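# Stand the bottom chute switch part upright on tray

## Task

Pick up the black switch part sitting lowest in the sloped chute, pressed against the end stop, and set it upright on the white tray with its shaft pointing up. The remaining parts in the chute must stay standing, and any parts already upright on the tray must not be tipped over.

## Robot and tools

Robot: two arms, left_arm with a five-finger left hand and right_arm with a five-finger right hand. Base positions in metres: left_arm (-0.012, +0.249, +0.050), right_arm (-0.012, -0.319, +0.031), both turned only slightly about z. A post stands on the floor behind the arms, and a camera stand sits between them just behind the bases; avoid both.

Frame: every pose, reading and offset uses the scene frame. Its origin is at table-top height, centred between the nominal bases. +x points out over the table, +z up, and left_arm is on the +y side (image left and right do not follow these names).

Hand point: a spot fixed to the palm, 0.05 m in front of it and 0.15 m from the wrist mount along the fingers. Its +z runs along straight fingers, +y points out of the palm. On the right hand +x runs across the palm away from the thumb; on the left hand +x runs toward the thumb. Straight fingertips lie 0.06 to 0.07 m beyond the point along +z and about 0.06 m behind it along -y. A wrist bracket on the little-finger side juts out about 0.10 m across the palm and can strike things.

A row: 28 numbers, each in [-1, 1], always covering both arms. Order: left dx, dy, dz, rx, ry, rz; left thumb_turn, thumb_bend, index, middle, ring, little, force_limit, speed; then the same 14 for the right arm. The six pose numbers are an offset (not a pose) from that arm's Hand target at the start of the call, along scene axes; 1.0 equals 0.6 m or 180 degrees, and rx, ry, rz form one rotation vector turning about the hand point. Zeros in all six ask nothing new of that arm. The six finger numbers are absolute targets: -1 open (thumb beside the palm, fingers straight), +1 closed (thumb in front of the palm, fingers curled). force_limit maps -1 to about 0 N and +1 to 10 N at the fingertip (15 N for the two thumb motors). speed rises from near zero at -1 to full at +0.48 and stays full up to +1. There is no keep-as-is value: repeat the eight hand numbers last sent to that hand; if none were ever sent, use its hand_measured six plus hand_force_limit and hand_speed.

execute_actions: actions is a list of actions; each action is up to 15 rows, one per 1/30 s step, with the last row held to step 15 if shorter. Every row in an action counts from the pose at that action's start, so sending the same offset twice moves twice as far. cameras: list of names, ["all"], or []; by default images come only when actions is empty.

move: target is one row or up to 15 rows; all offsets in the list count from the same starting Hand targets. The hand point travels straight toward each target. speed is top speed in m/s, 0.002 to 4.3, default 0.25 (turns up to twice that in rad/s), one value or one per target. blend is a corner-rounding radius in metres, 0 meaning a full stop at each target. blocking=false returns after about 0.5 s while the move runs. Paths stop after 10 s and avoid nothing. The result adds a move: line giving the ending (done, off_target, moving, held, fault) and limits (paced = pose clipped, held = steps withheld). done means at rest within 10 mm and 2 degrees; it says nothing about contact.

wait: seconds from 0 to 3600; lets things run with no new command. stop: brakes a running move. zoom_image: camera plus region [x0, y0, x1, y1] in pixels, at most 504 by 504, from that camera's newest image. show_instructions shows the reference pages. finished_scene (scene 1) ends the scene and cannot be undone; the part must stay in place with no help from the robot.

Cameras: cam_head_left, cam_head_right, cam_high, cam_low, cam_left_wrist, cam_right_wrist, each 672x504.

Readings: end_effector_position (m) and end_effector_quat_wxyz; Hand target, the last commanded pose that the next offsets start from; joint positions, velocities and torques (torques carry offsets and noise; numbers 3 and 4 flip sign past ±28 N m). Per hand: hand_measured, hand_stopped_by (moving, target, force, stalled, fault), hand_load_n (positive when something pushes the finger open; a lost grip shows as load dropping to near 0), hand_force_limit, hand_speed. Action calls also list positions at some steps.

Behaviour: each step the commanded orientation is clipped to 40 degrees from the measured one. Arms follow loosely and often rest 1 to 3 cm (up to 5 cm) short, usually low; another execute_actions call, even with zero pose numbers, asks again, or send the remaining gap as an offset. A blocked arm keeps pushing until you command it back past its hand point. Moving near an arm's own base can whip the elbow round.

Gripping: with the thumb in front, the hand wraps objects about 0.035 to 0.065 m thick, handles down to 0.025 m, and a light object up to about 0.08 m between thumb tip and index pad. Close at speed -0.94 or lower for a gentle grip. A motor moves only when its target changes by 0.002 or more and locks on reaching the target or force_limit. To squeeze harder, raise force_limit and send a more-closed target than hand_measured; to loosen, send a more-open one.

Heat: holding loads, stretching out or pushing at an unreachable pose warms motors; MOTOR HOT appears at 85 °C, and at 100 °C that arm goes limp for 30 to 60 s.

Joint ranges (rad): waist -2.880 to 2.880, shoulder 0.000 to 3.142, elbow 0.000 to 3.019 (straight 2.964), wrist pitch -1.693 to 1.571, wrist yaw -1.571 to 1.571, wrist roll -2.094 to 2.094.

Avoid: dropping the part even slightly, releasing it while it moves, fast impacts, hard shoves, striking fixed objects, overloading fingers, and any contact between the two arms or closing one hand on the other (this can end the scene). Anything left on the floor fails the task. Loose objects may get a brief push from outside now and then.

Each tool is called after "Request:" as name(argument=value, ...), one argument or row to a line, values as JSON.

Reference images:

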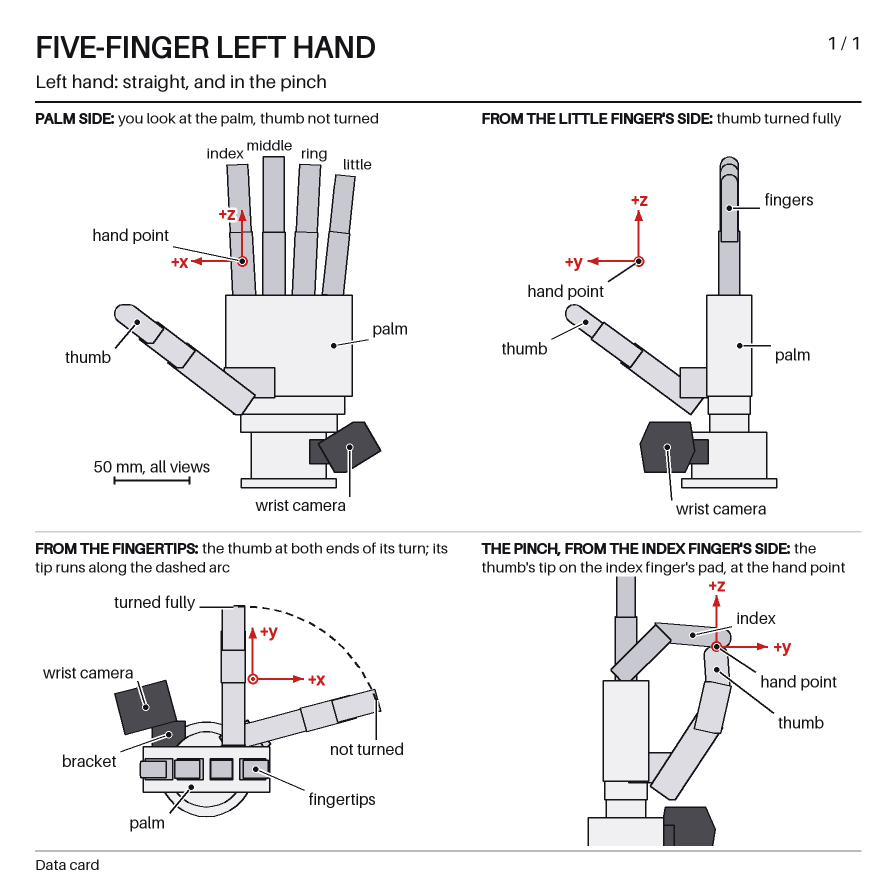

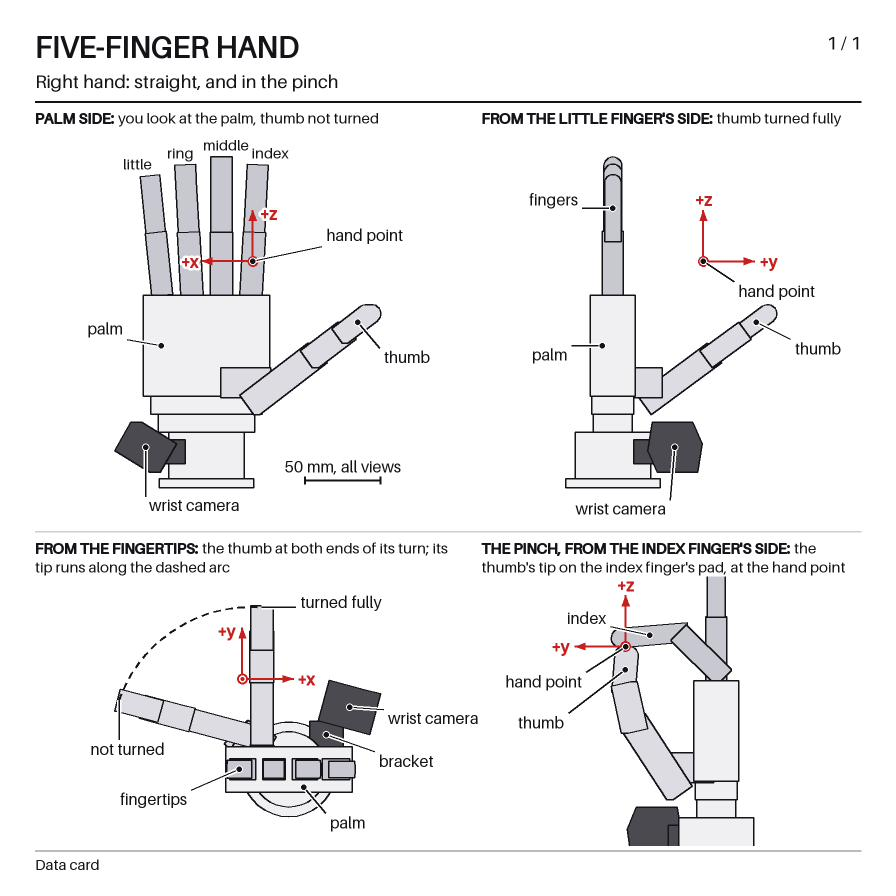

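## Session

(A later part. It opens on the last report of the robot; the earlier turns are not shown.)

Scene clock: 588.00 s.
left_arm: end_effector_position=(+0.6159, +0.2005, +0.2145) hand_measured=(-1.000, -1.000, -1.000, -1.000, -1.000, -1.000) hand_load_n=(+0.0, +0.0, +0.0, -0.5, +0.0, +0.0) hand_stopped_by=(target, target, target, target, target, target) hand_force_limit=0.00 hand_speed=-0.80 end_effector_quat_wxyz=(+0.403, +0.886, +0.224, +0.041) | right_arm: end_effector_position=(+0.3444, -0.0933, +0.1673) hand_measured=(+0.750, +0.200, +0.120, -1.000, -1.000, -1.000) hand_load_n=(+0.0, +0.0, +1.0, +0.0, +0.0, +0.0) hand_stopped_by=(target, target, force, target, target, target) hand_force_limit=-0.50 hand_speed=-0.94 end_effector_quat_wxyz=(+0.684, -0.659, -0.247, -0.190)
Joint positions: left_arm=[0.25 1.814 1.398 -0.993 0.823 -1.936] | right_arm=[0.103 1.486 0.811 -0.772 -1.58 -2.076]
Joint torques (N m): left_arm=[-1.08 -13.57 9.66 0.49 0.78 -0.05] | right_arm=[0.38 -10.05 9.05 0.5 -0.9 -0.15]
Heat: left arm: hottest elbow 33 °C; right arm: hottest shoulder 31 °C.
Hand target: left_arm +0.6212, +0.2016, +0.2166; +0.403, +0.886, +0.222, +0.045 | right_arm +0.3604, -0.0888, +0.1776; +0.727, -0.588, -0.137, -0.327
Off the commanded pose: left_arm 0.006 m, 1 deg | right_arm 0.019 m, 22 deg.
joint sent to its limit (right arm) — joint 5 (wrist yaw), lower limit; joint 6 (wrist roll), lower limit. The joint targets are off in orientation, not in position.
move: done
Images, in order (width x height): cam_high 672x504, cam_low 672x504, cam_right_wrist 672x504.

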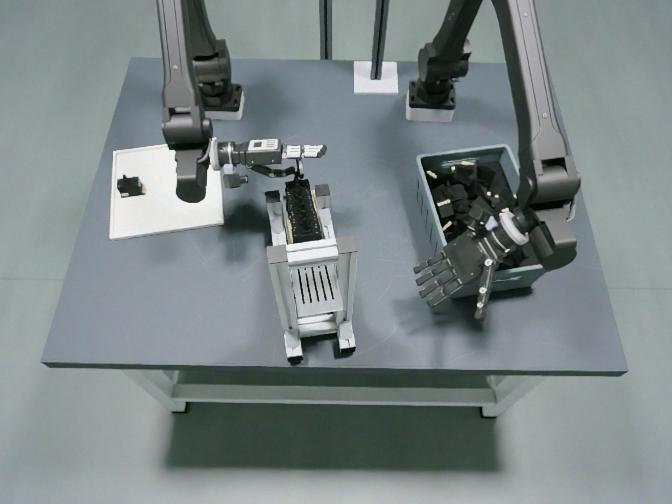

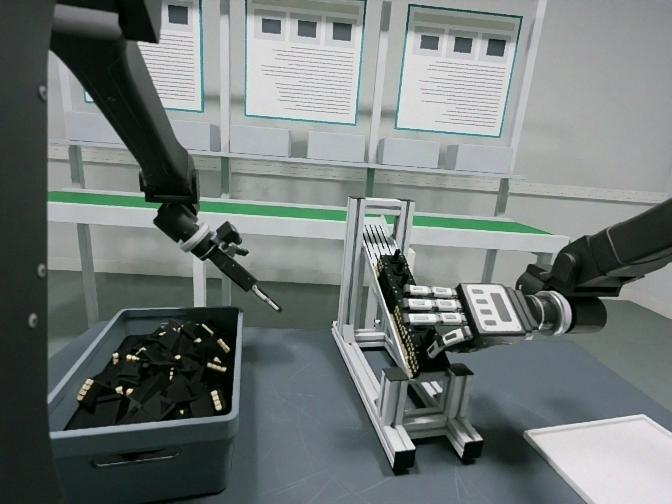

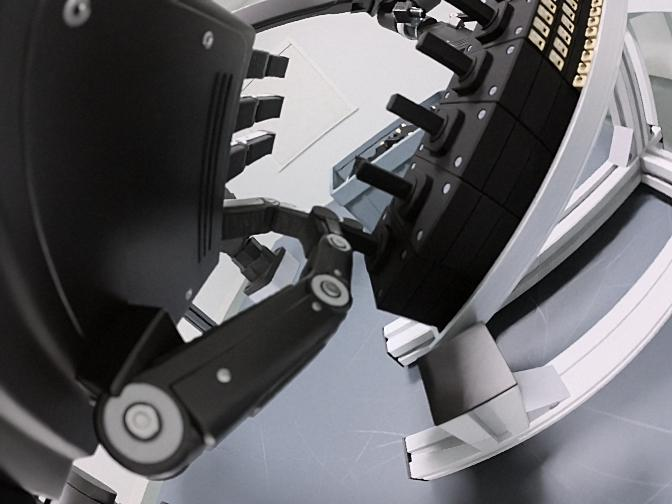

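Request:
move(
  target=[
    [0,0,0,0,0,0,-1,-1,-1,-1,-1,-1,0,-0.8,0,0,0,0,0,0,0.75,-0.08,0.05,-1,-1,-1,-0.6,-0.7],
    [0,0,0,0,0,0,-1,-1,-1,-1,-1,-1,0,-0.8,0,0.012,0,0,0,0,0.75,-0.08,0.05,-1,-1,-1,-0.6,-0.7],
  ],
  speed=0.03,
  cameras=["cam_high","cam_right_wrist"],
)

Request:
zoom_image(
  camera="cam_right_wrist",
  region=[280, 170, 450, 320],
)

Request:
zoom_image(
  camera="cam_high",
  region=[250, 110, 350, 210],
)

Scene clock: 604.13 s.
left_arm: end_effector_position=(+0.6159, +0.2005, +0.2145) hand_measured=(-1.000, -1.000, -1.000, -1.000, -1.000, -1.000) hand_load_n=(+0.0, +0.0, +0.5, +0.0, +0.0, +0.0) hand_stopped_by=(target, target, target, target, target, target) hand_force_limit=0.00 hand_speed=-0.80 end_effector_quat_wxyz=(+0.403, +0.886, +0.224, +0.041) | right_arm: end_effector_position=(+0.3470, -0.0900, +0.1686) hand_measured=(+0.750, -0.080, +0.050, -1.000, -1.000, -1.000) hand_load_n=(+0.0, +0.0, +0.0, +0.0, +0.0, +0.0) hand_stopped_by=(target, target, target, target, target, target) hand_force_limit=-0.60 hand_speed=-0.70 end_effector_quat_wxyz=(+0.685, -0.657, -0.250, -0.189)
Joint positions: left_arm=[0.25 1.814 1.398 -0.993 0.823 -1.936] | right_arm=[0.11 1.494 0.822 -0.772 -1.582 -2.076]
Joint torques (N m): left_arm=[-1.03 -13.51 9.65 0.49 0.79 -0.05] | right_arm=[1.26 -9.93 9.05 0.5 -0.83 -0.15]
Heat: left arm: hottest elbow 33 °C; right arm: hottest elbow 32 °C.
Hand target: left_arm +0.6212, +0.2016, +0.2166; +0.403, +0.886, +0.222, +0.045 | right_arm +0.3603, -0.0815, +0.1775; +0.727, -0.588, -0.137, -0.327
Off the commanded pose: left_arm 0.006 m, 1 deg | right_arm 0.018 m, 22 deg.
joint read past its limit (right arm) — joint 5 (wrist yaw), lower limit.
joint sent to its limit (right arm) — joint 5 (wrist yaw), lower limit; joint 6 (wrist roll), lower limit. The joint targets are off in orientation, not in position.
move: off_target (right_arm)

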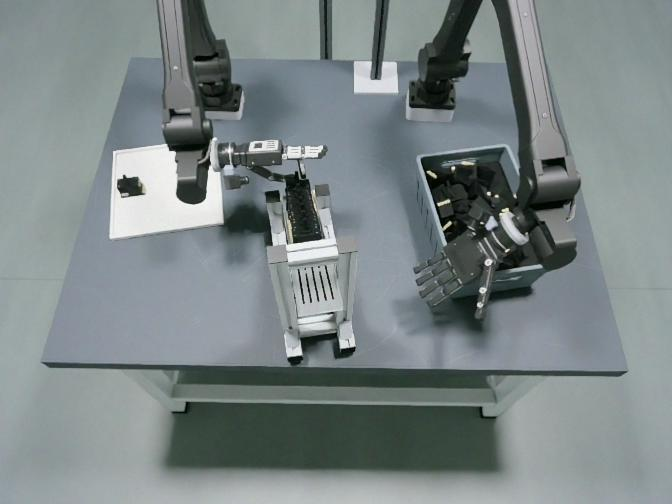

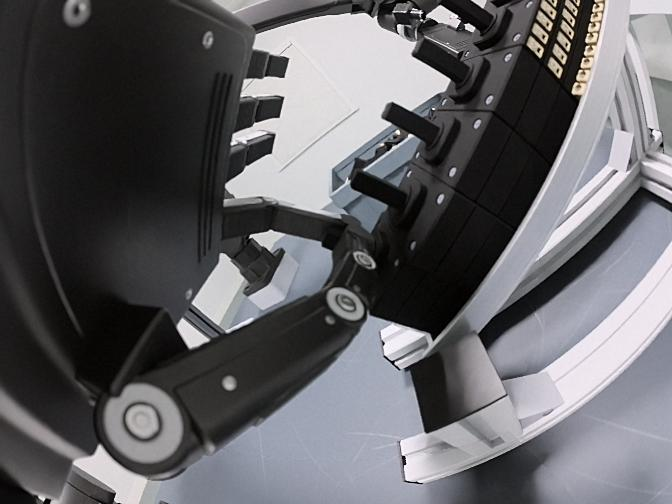

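Scaled by 2.965 from the camera's image (finer frame: 960x720).

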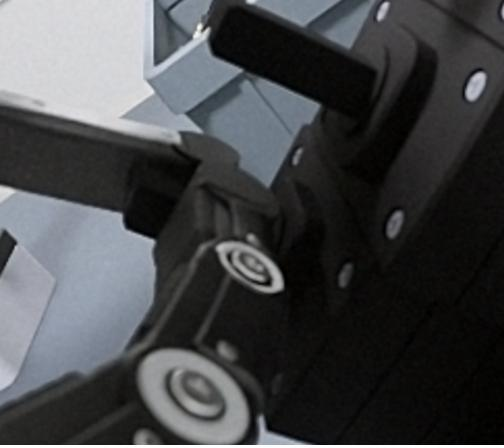

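Scaled by 5.040.

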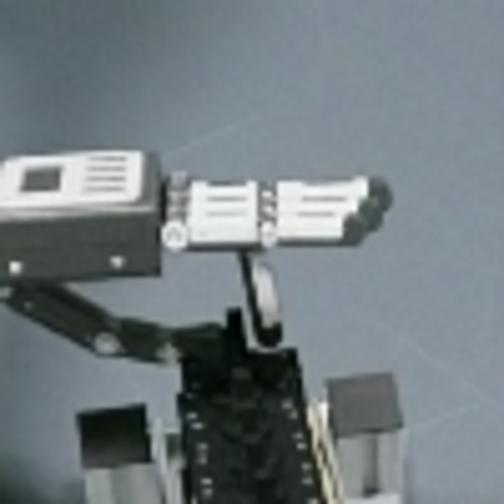

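Request:
move(
  target=[
    [0,0,0,0,0,0,-1,-1,-1,-1,-1,-1,0,-0.8,0,0,0,0,0,0,0.75,-0.08,0.35,-1,-1,-1,-0.3,-0.92],
  ],
  speed=0.03,
  cameras=["cam_high","cam_right_wrist"],
)

Request:
zoom_image(
  camera="cam_right_wrist",
  region=[280, 170, 450, 320],
)

Request:
zoom_image(
  camera="cam_high",
  region=[250, 110, 350, 210],
)

Scene clock: 610.27 s.
left_arm: end_effector_position=(+0.6159, +0.2005, +0.2145) hand_measured=(-1.000, -1.000, -1.000, -1.000, -1.000, -1.000) hand_load_n=(+0.0, +0.0, +0.0, +0.0, +0.0, +0.0) hand_stopped_by=(target, target, target, target, target, target) hand_force_limit=0.00 hand_speed=-0.80 end_effector_quat_wxyz=(+0.403, +0.886, +0.224, +0.041) | right_arm: end_effector_position=(+0.3469, -0.0899, +0.1686) hand_measured=(+0.750, -0.080, +0.138, -1.000, -1.000, -1.000) hand_load_n=(+0.0, +0.5, +4.0, +0.0, +0.0, +0.0) hand_stopped_by=(target, target, force, target, target, target) hand_force_limit=-0.30 hand_speed=-0.92 end_effector_quat_wxyz=(+0.685, -0.657, -0.251, -0.189)
Joint positions: left_arm=[0.25 1.814 1.398 -0.993 0.823 -1.936] | right_arm=[0.111 1.494 0.822 -0.772 -1.582 -2.076]
Joint torques (N m): left_arm=[-1.03 -13.57 9.68 0.49 0.79 -0.05] | right_arm=[1.2 -9.93 9.05 0.5 -0.84 -0.15]
Heat: left arm: hottest elbow 33 °C; right arm: hottest elbow 32 °C.
Hand target: left_arm +0.6212, +0.2016, +0.2166; +0.403, +0.886, +0.222, +0.045 | right_arm +0.3603, -0.0814, +0.1775; +0.727, -0.588, -0.137, -0.326
Off the commanded pose: left_arm 0.006 m, 1 deg | right_arm 0.018 m, 22 deg.
joint read past its limit (right arm) — joint 5 (wrist yaw), lower limit.
joint sent to its limit (right arm) — joint 5 (wrist yaw), lower limit; joint 6 (wrist roll), lower limit. The joint targets are off in orientation, not in position.
move: done

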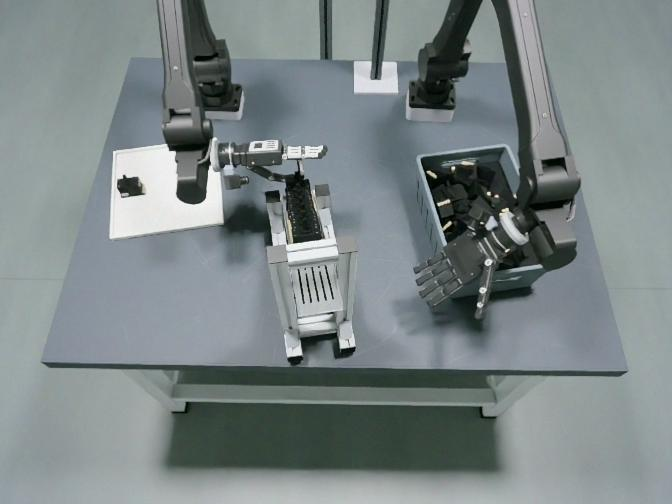

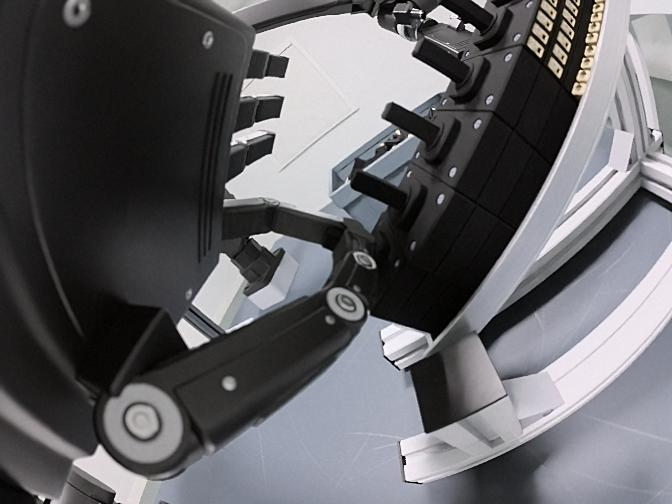

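Scaled by 2.965 from the camera's image (finer frame: 960x720).

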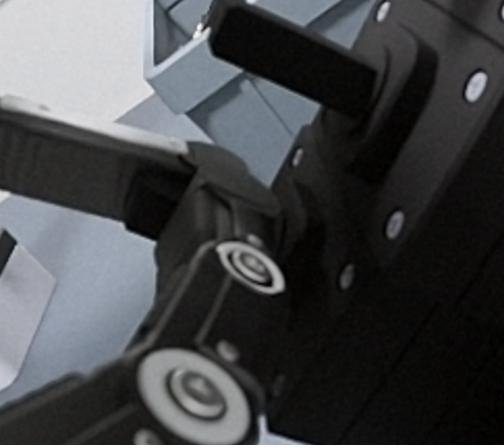

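Scaled by 5.040.

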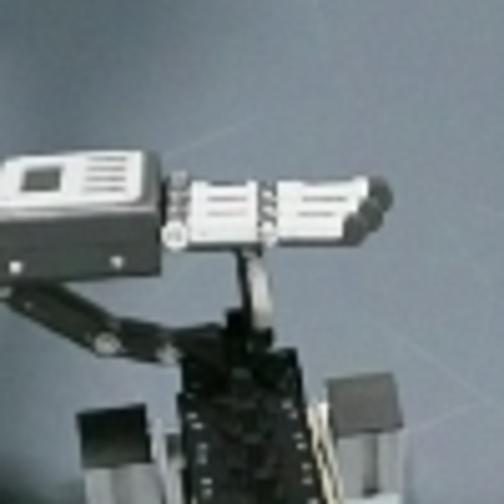

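Request:
move(
  target=[
    [0,0,0,0,0,0,-1,-1,-1,-1,-1,-1,0,-0.8,0,0,0,0,0,0,0.75,-0.08,0.6,-1,-1,-1,0.4,-0.92],
  ],
  speed=0.03,
  cameras=[],
)

Request:
move(
  target=[
    [0,0,0,0,0,0,-1,-1,-1,-1,-1,-1,0,-0.8,-0.032,-0.004,0.04,0,0,0,0.75,-0.08,0.6,-1,-1,-1,0.4,-0.92],
  ],
  speed=0.06,
  cameras=["cam_high","cam_right_wrist","cam_low"],
)

Request:
zoom_image(
  camera="cam_right_wrist",
  region=[280, 170, 450, 320],
)

Request:
zoom_image(
  camera="cam_high",
  region=[250, 110, 350, 210],
)

Scene clock: 623.43 s.
left_arm: end_effector_position=(+0.6159, +0.2005, +0.2145) hand_measured=(-1.000, -1.000, -1.000, -1.000, -1.000, -1.000) hand_load_n=(+0.0, +0.0, +0.0, +0.0, +0.0, +0.0) hand_stopped_by=(target, target, target, target, target, target) hand_force_limit=0.00 hand_speed=-0.80 end_effector_quat_wxyz=(+0.403, +0.886, +0.224, +0.041) | right_arm: end_effector_position=(+0.3469, -0.0899, +0.1686) hand_measured=(+0.750, -0.080, +0.158, -1.000, -1.000, -1.000) hand_load_n=(+0.0, +0.5, +7.0, +0.0, +0.0, +0.0) hand_stopped_by=(target, target, force, target, target, target) hand_force_limit=0.40 hand_speed=-0.92 end_effector_quat_wxyz=(+0.685, -0.657, -0.251, -0.189)
Joint positions: left_arm=[0.25 1.814 1.398 -0.993 0.823 -1.936] | right_arm=[0.111 1.494 0.822 -0.772 -1.582 -2.077]
Joint torques (N m): left_arm=[-1.08 -13.51 9.65 0.49 0.78 -0.06] | right_arm=[1.2 -9.93 9.05 0.5 -0.83 -0.15]
Heat: left arm: hottest elbow 33 °C; right arm: hottest elbow 32 °C.
Hand target: left_arm +0.6212, +0.2016, +0.2166; +0.403, +0.886, +0.222, +0.045 | right_arm +0.3604, -0.0816, +0.1775; +0.727, -0.588, -0.137, -0.327
Off the commanded pose: left_arm 0.006 m, 1 deg | right_arm 0.018 m, 22 deg.
joint read past its limit (right arm) — joint 5 (wrist yaw), lower limit.
joint sent to its limit (right arm) — joint 5 (wrist yaw), lower limit; joint 6 (wrist roll), lower limit. The joint targets are off in orientation, not in position.
move: done

Scene clock: 624.40 s.
left_arm: end_effector_position=(+0.6159, +0.2005, +0.2145) hand_measured=(-1.000, -1.000, -1.000, -1.000, -1.000, -1.000) hand_load_n=(+0.0, +0.0, +0.0, +0.0, +0.0, +0.0) hand_stopped_by=(target, target, target, target, target, target) hand_force_limit=0.00 hand_speed=-0.80 end_effector_quat_wxyz=(+0.403, +0.886, +0.224, +0.041) | right_arm: end_effector_position=(+0.3444, -0.0908, +0.1893) hand_measured=(+0.750, -0.080, +0.158, -1.000, -1.000, -1.000) hand_load_n=(+0.5, +2.0, +6.5, +0.0, +0.0, +0.0) hand_stopped_by=(target, target, force, target, target, target) hand_force_limit=0.40 hand_speed=-0.92 end_effector_quat_wxyz=(+0.676, -0.654, -0.269, -0.206)
Joint positions: left_arm=[0.25 1.814 1.398 -0.993 0.823 -1.936] | right_arm=[0.111 1.429 0.822 -0.783 -1.57 -2.075]
Joint torques (N m): left_arm=[-1.08 -13.51 9.65 0.47 0.78 -0.05] | right_arm=[1.2 -11.58 7.32 -0.36 -1.36 0.06]
Heat: left arm: hottest elbow 33 °C; right arm: hottest elbow 32 °C.
Hand target: left_arm +0.6212, +0.2016, +0.2166; +0.403, +0.886, +0.222, +0.045 | right_arm +0.3412, -0.0840, +0.2016; +0.727, -0.588, -0.137, -0.327
Off the commanded pose: left_arm 0.006 m, 1 deg | right_arm 0.014 m, 23 deg.
joint sent to its limit (right arm) — joint 5 (wrist yaw), lower limit. The joint targets are off in orientation, not in position.
move: off_target (right_arm)
Images, in order (width x height): cam_high 672x504, cam_low 672x504, cam_right_wrist 672x504.

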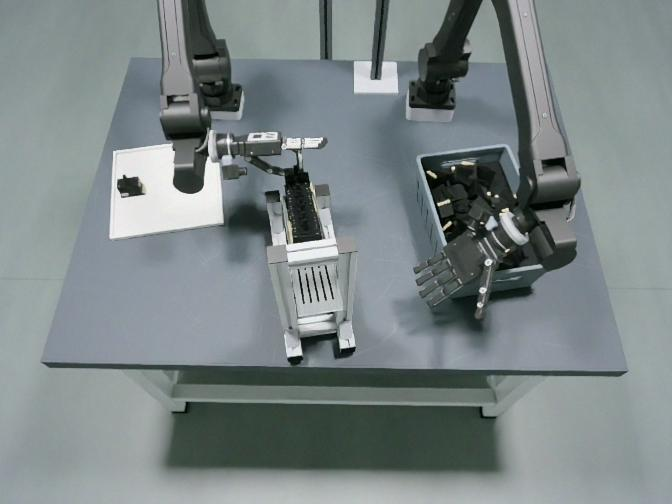

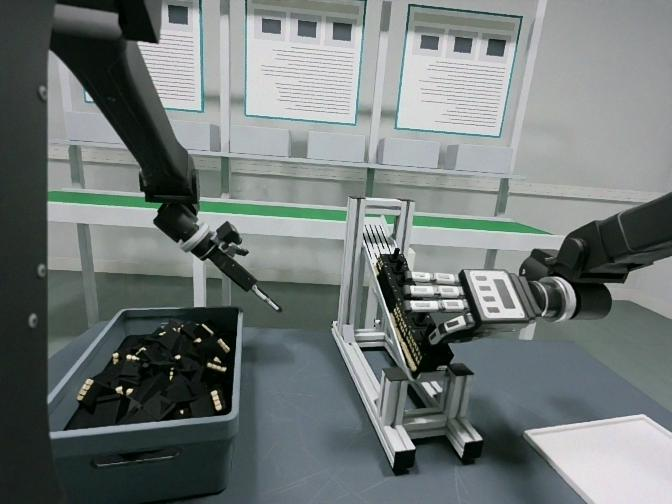

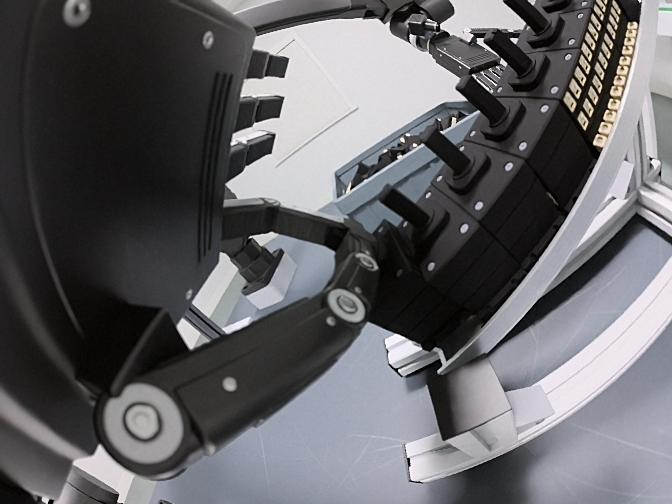

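Scaled by 2.965 from the camera's image (finer frame: 960x720).

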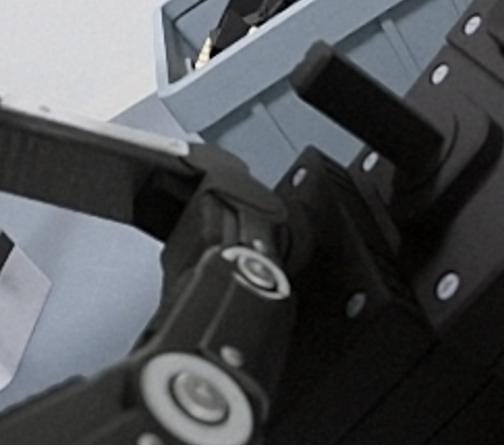

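Scaled by 5.040.

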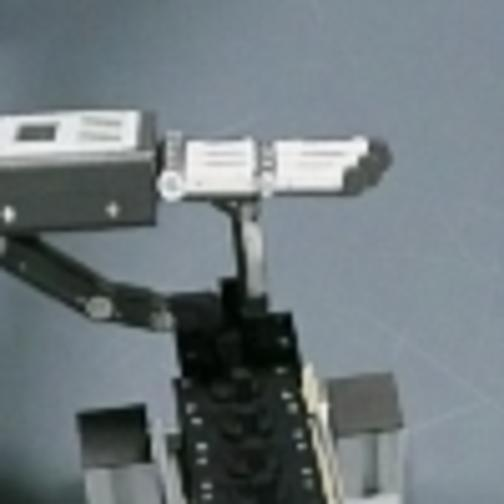

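Request:
move(
  target=[
    [0,0,0,0,0,0,-1,-1,-1,-1,-1,-1,0,-0.8,-0.06,-0.006,0.055,0,0,0,0.75,-0.08,0.6,-1,-1,-1,0.4,-0.92],
  ],
  speed=0.08,
  cameras=["cam_high","cam_right_wrist","cam_low"],
)

Request:
zoom_image(
  camera="cam_high",
  region=[250, 110, 350, 210],
)

Scene clock: 633.57 s.
left_arm: end_effector_position=(+0.6159, +0.2005, +0.2145) hand_measured=(-1.000, -1.000, -1.000, -1.000, -1.000, -1.000) hand_load_n=(+0.0, +0.0, +0.0, +0.0, +0.0, +0.0) hand_stopped_by=(target, target, target, target, target, target) hand_force_limit=0.00 hand_speed=-0.80 end_effector_quat_wxyz=(+0.403, +0.886, +0.224, +0.041) | right_arm: end_effector_position=(+0.3100, -0.0935, +0.2293) hand_measured=(+0.750, -0.080, +0.158, -1.000, -1.000, -1.000) hand_load_n=(+0.0, +2.0, +6.5, +0.0, +0.0, +0.0) hand_stopped_by=(target, target, force, target, target, target) hand_force_limit=0.40 hand_speed=-0.92 end_effector_quat_wxyz=(+0.677, -0.651, -0.271, -0.209)
Joint positions: left_arm=[0.25 1.814 1.398 -0.993 0.823 -1.936] | right_arm=[0.111 1.268 0.789 -0.887 -1.575 -2.06]
Joint torques (N m): left_arm=[-1.08 -13.51 9.66 0.47 0.78 -0.05] | right_arm=[1.2 -9.05 7.38 -0.34 -1.11 -0.01]
Heat: left arm: hottest elbow 33 °C; right arm: hottest elbow 32 °C.
Hand target: left_arm +0.6212, +0.2016, +0.2166; +0.403, +0.886, +0.222, +0.045 | right_arm +0.3050, -0.0875, +0.2345; +0.727, -0.588, -0.137, -0.327
Off the commanded pose: left_arm 0.006 m, 1 deg | right_arm 0.009 m, 23 deg.
joint sent to its limit (right arm) — joint 5 (wrist yaw), lower limit. The joint targets are off in orientation, not in position.
move: off_target (right_arm)
Images, in order (width x height): cam_high 672x504, cam_low 672x504, cam_right_wrist 672x504.

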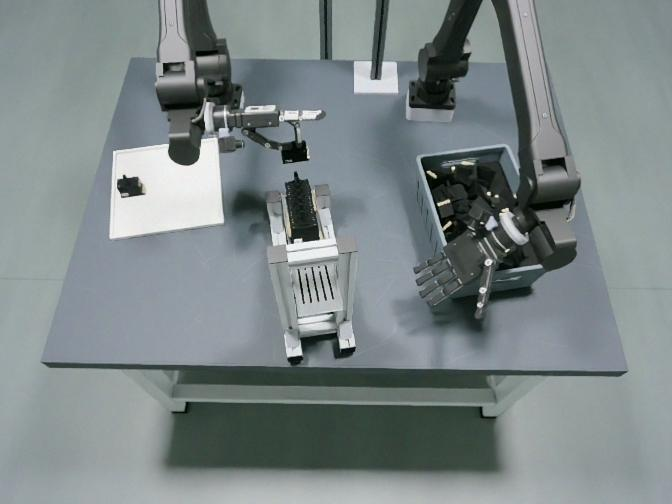

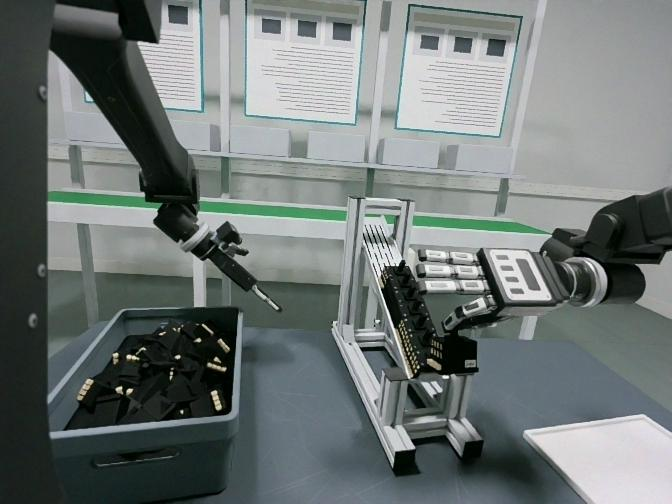

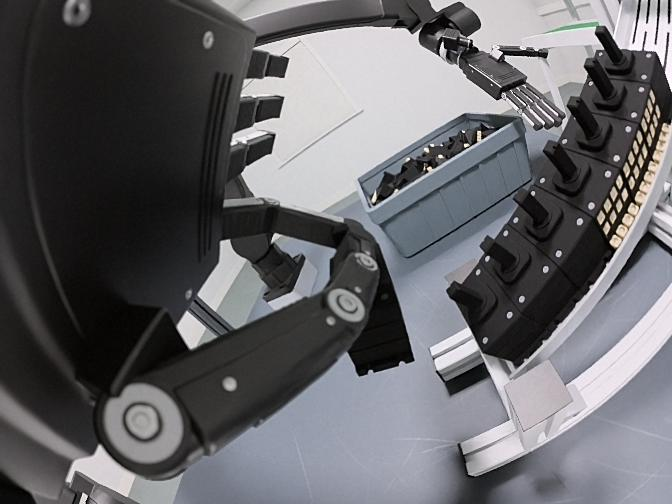

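Scaled by 5.040.

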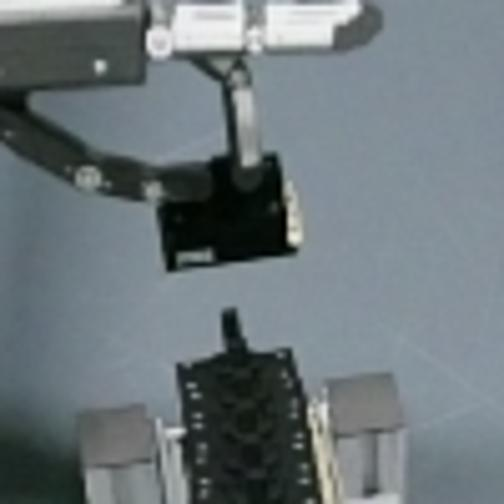

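Request:
move(
  target=[
    [0,0,0,0,0,0,-1,-1,-1,-1,-1,-1,0,-0.8,-0.033,-0.1,0.1,-0.02,0.016,-0.06,0.75,-0.08,0.6,-1,-1,-1,0.4,-0.92],
    [0,0,0,0,0,0,-1,-1,-1,-1,-1,-1,0,-0.8,-0.05,-0.41,0.0,-0.0703,0.0565,-0.213,0.75,-0.08,0.6,-1,-1,-1,0.4,-0.92],
  ],
  speed=0.14,
  blend=0.04,
  cameras=["all"],
)

Scene clock: 702.00 s.
left_arm: end_effector_position=(+0.6159, +0.2005, +0.2145) hand_measured=(-1.000, -1.000, -1.000, -1.000, -1.000, -1.000) hand_load_n=(+0.0, +0.0, +0.0, +0.0, +0.0, +0.0) hand_stopped_by=(target, target, target, target, target, target) hand_force_limit=0.00 hand_speed=-0.80 end_effector_quat_wxyz=(+0.403, +0.886, +0.224, +0.041) | right_arm: end_effector_position=(+0.2716, -0.3288, +0.2305) hand_measured=(+0.750, -0.080, +0.158, -1.000, -1.000, -1.000) hand_load_n=(+0.0, +2.0, +6.5, +0.0, +0.0, +0.0) hand_stopped_by=(target, target, force, target, target, target) hand_force_limit=0.40 hand_speed=-0.92 end_effector_quat_wxyz=(-0.552, +0.702, -0.076, +0.444)
Joint positions: left_arm=[0.25 1.814 1.398 -0.993 0.823 -1.936] | right_arm=[-0.769 0.89 0.549 -1.163 -1.575 -2.075]
Joint torques (N m): left_arm=[-1.08 -13.57 9.66 0.47 0.79 -0.05] | right_arm=[-1.08 -4.07 7.62 0.42 -1.13 -0.16]
Heat: left arm: hottest elbow 33 °C; right arm: hottest shoulder 31 °C.
Hand target: left_arm +0.6212, +0.2016, +0.2166; +0.403, +0.886, +0.222, +0.045 | right_arm +0.2751, -0.3336, +0.2345; -0.521, +0.702, -0.093, +0.477
Off the commanded pose: left_arm 0.006 m, 1 deg | right_arm 0.007 m, 6 deg.
joint sent to its limit (right arm) — joint 5 (wrist yaw), lower limit; joint 6 (wrist roll), lower limit. The joint targets are off in orientation, not in position.
move: off_target (right_arm)

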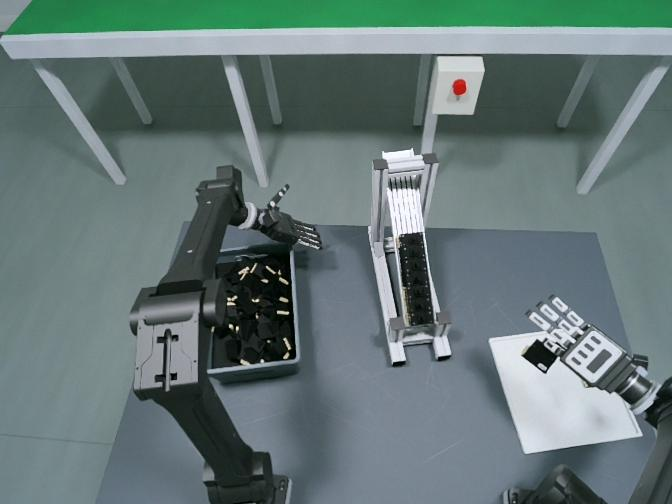

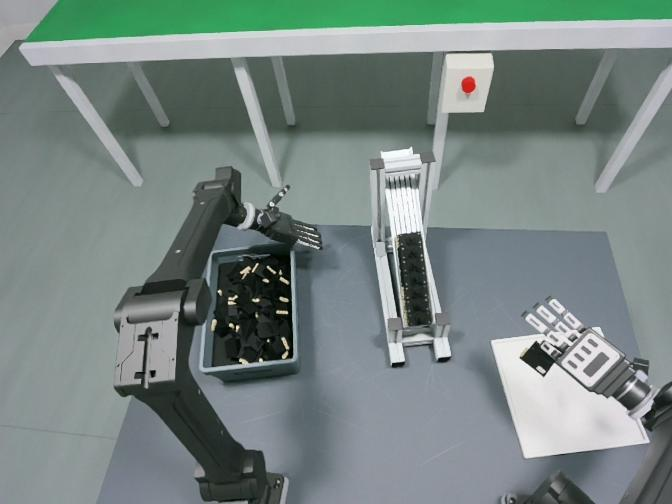

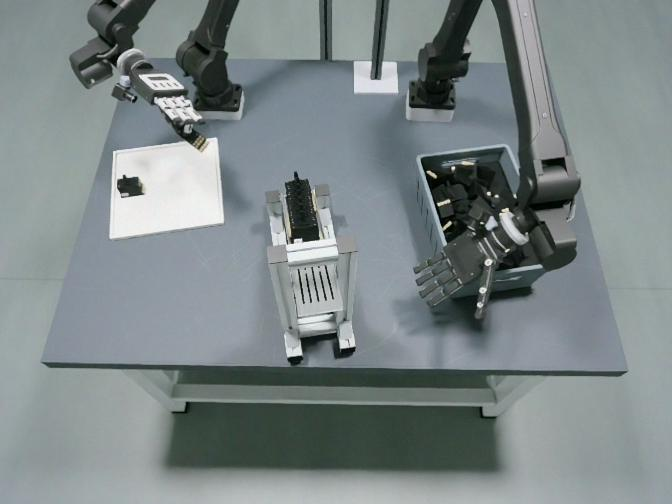

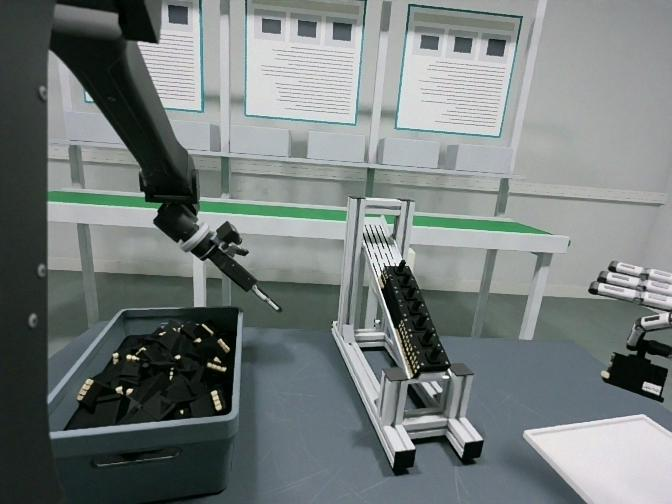

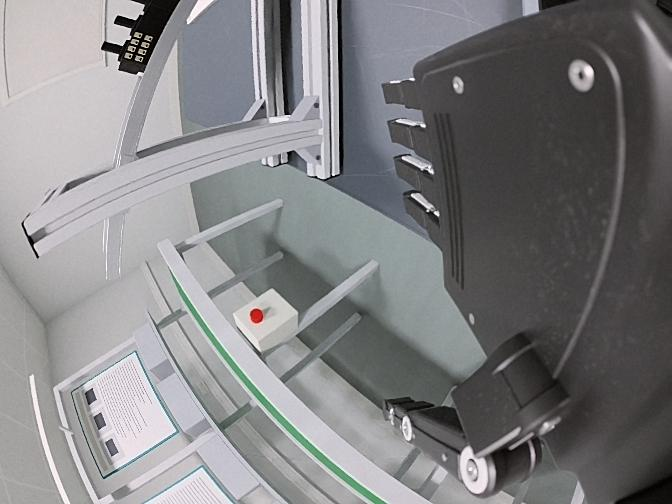

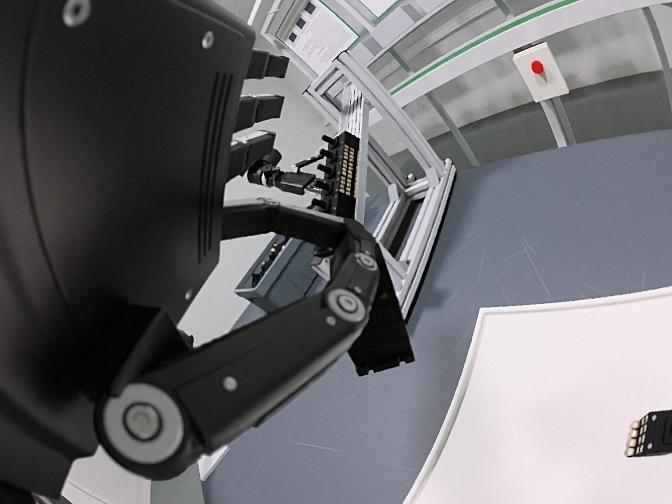

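Request:
zoom_image(
  camera="cam_low",
  region=[570, 250, 672, 410],
)

Request:
zoom_image(
  camera="cam_high",
  region=[100, 60, 240, 250],
)

Request:
zoom_image(
  camera="cam_head_left",
  region=[480, 280, 672, 470],
)

Request:
zoom_image(
  camera="cam_right_wrist",
  region=[280, 170, 672, 504],
)

Scaled by 3.150.

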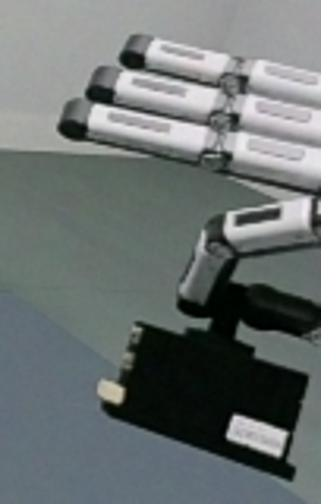

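Scaled by 2.653.

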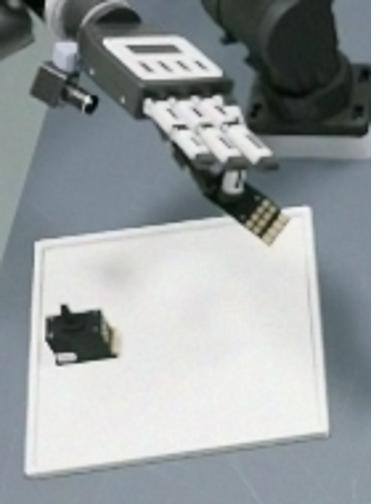

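Scaled by 2.625.

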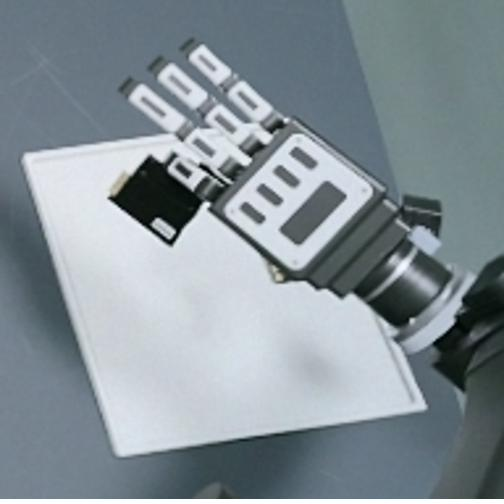

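Scaled by 1.286 from the camera's image (finer frame: 960x720).

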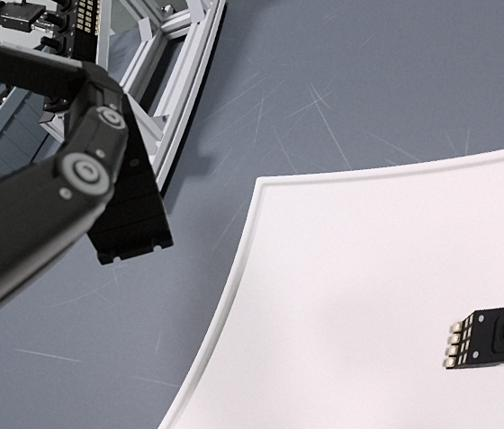

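Request:
zoom_image(
  camera="cam_head_left",
  region=[510, 325, 580, 385],
)

Request:
zoom_image(
  camera="cam_right_wrist",
  region=[320, 200, 440, 400],
)

Request:
zoom_image(
  camera="cam_high",
  region=[160, 100, 230, 165],
)

Request:
zoom_image(
  camera="cam_low",
  region=[590, 300, 672, 410],
)

Scaled by 7.200.

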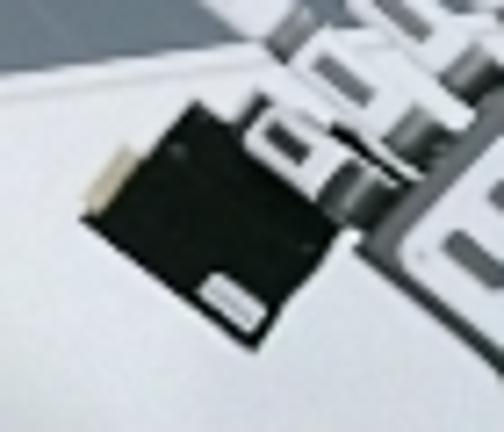

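Scaled by 2.520 from the camera's image (finer frame: 960x720).

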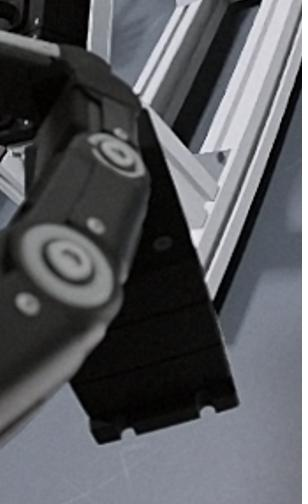

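Scaled by 7.200.

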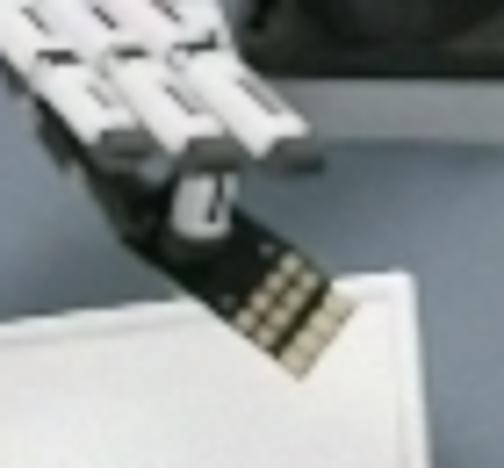

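Scaled by 4.582.

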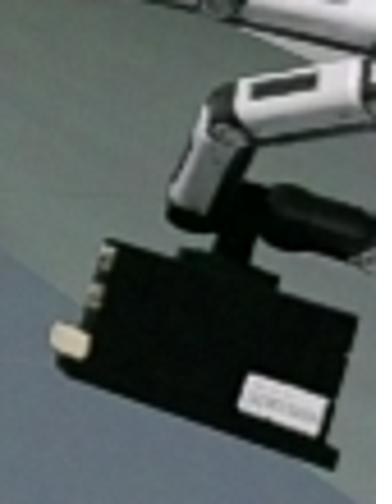

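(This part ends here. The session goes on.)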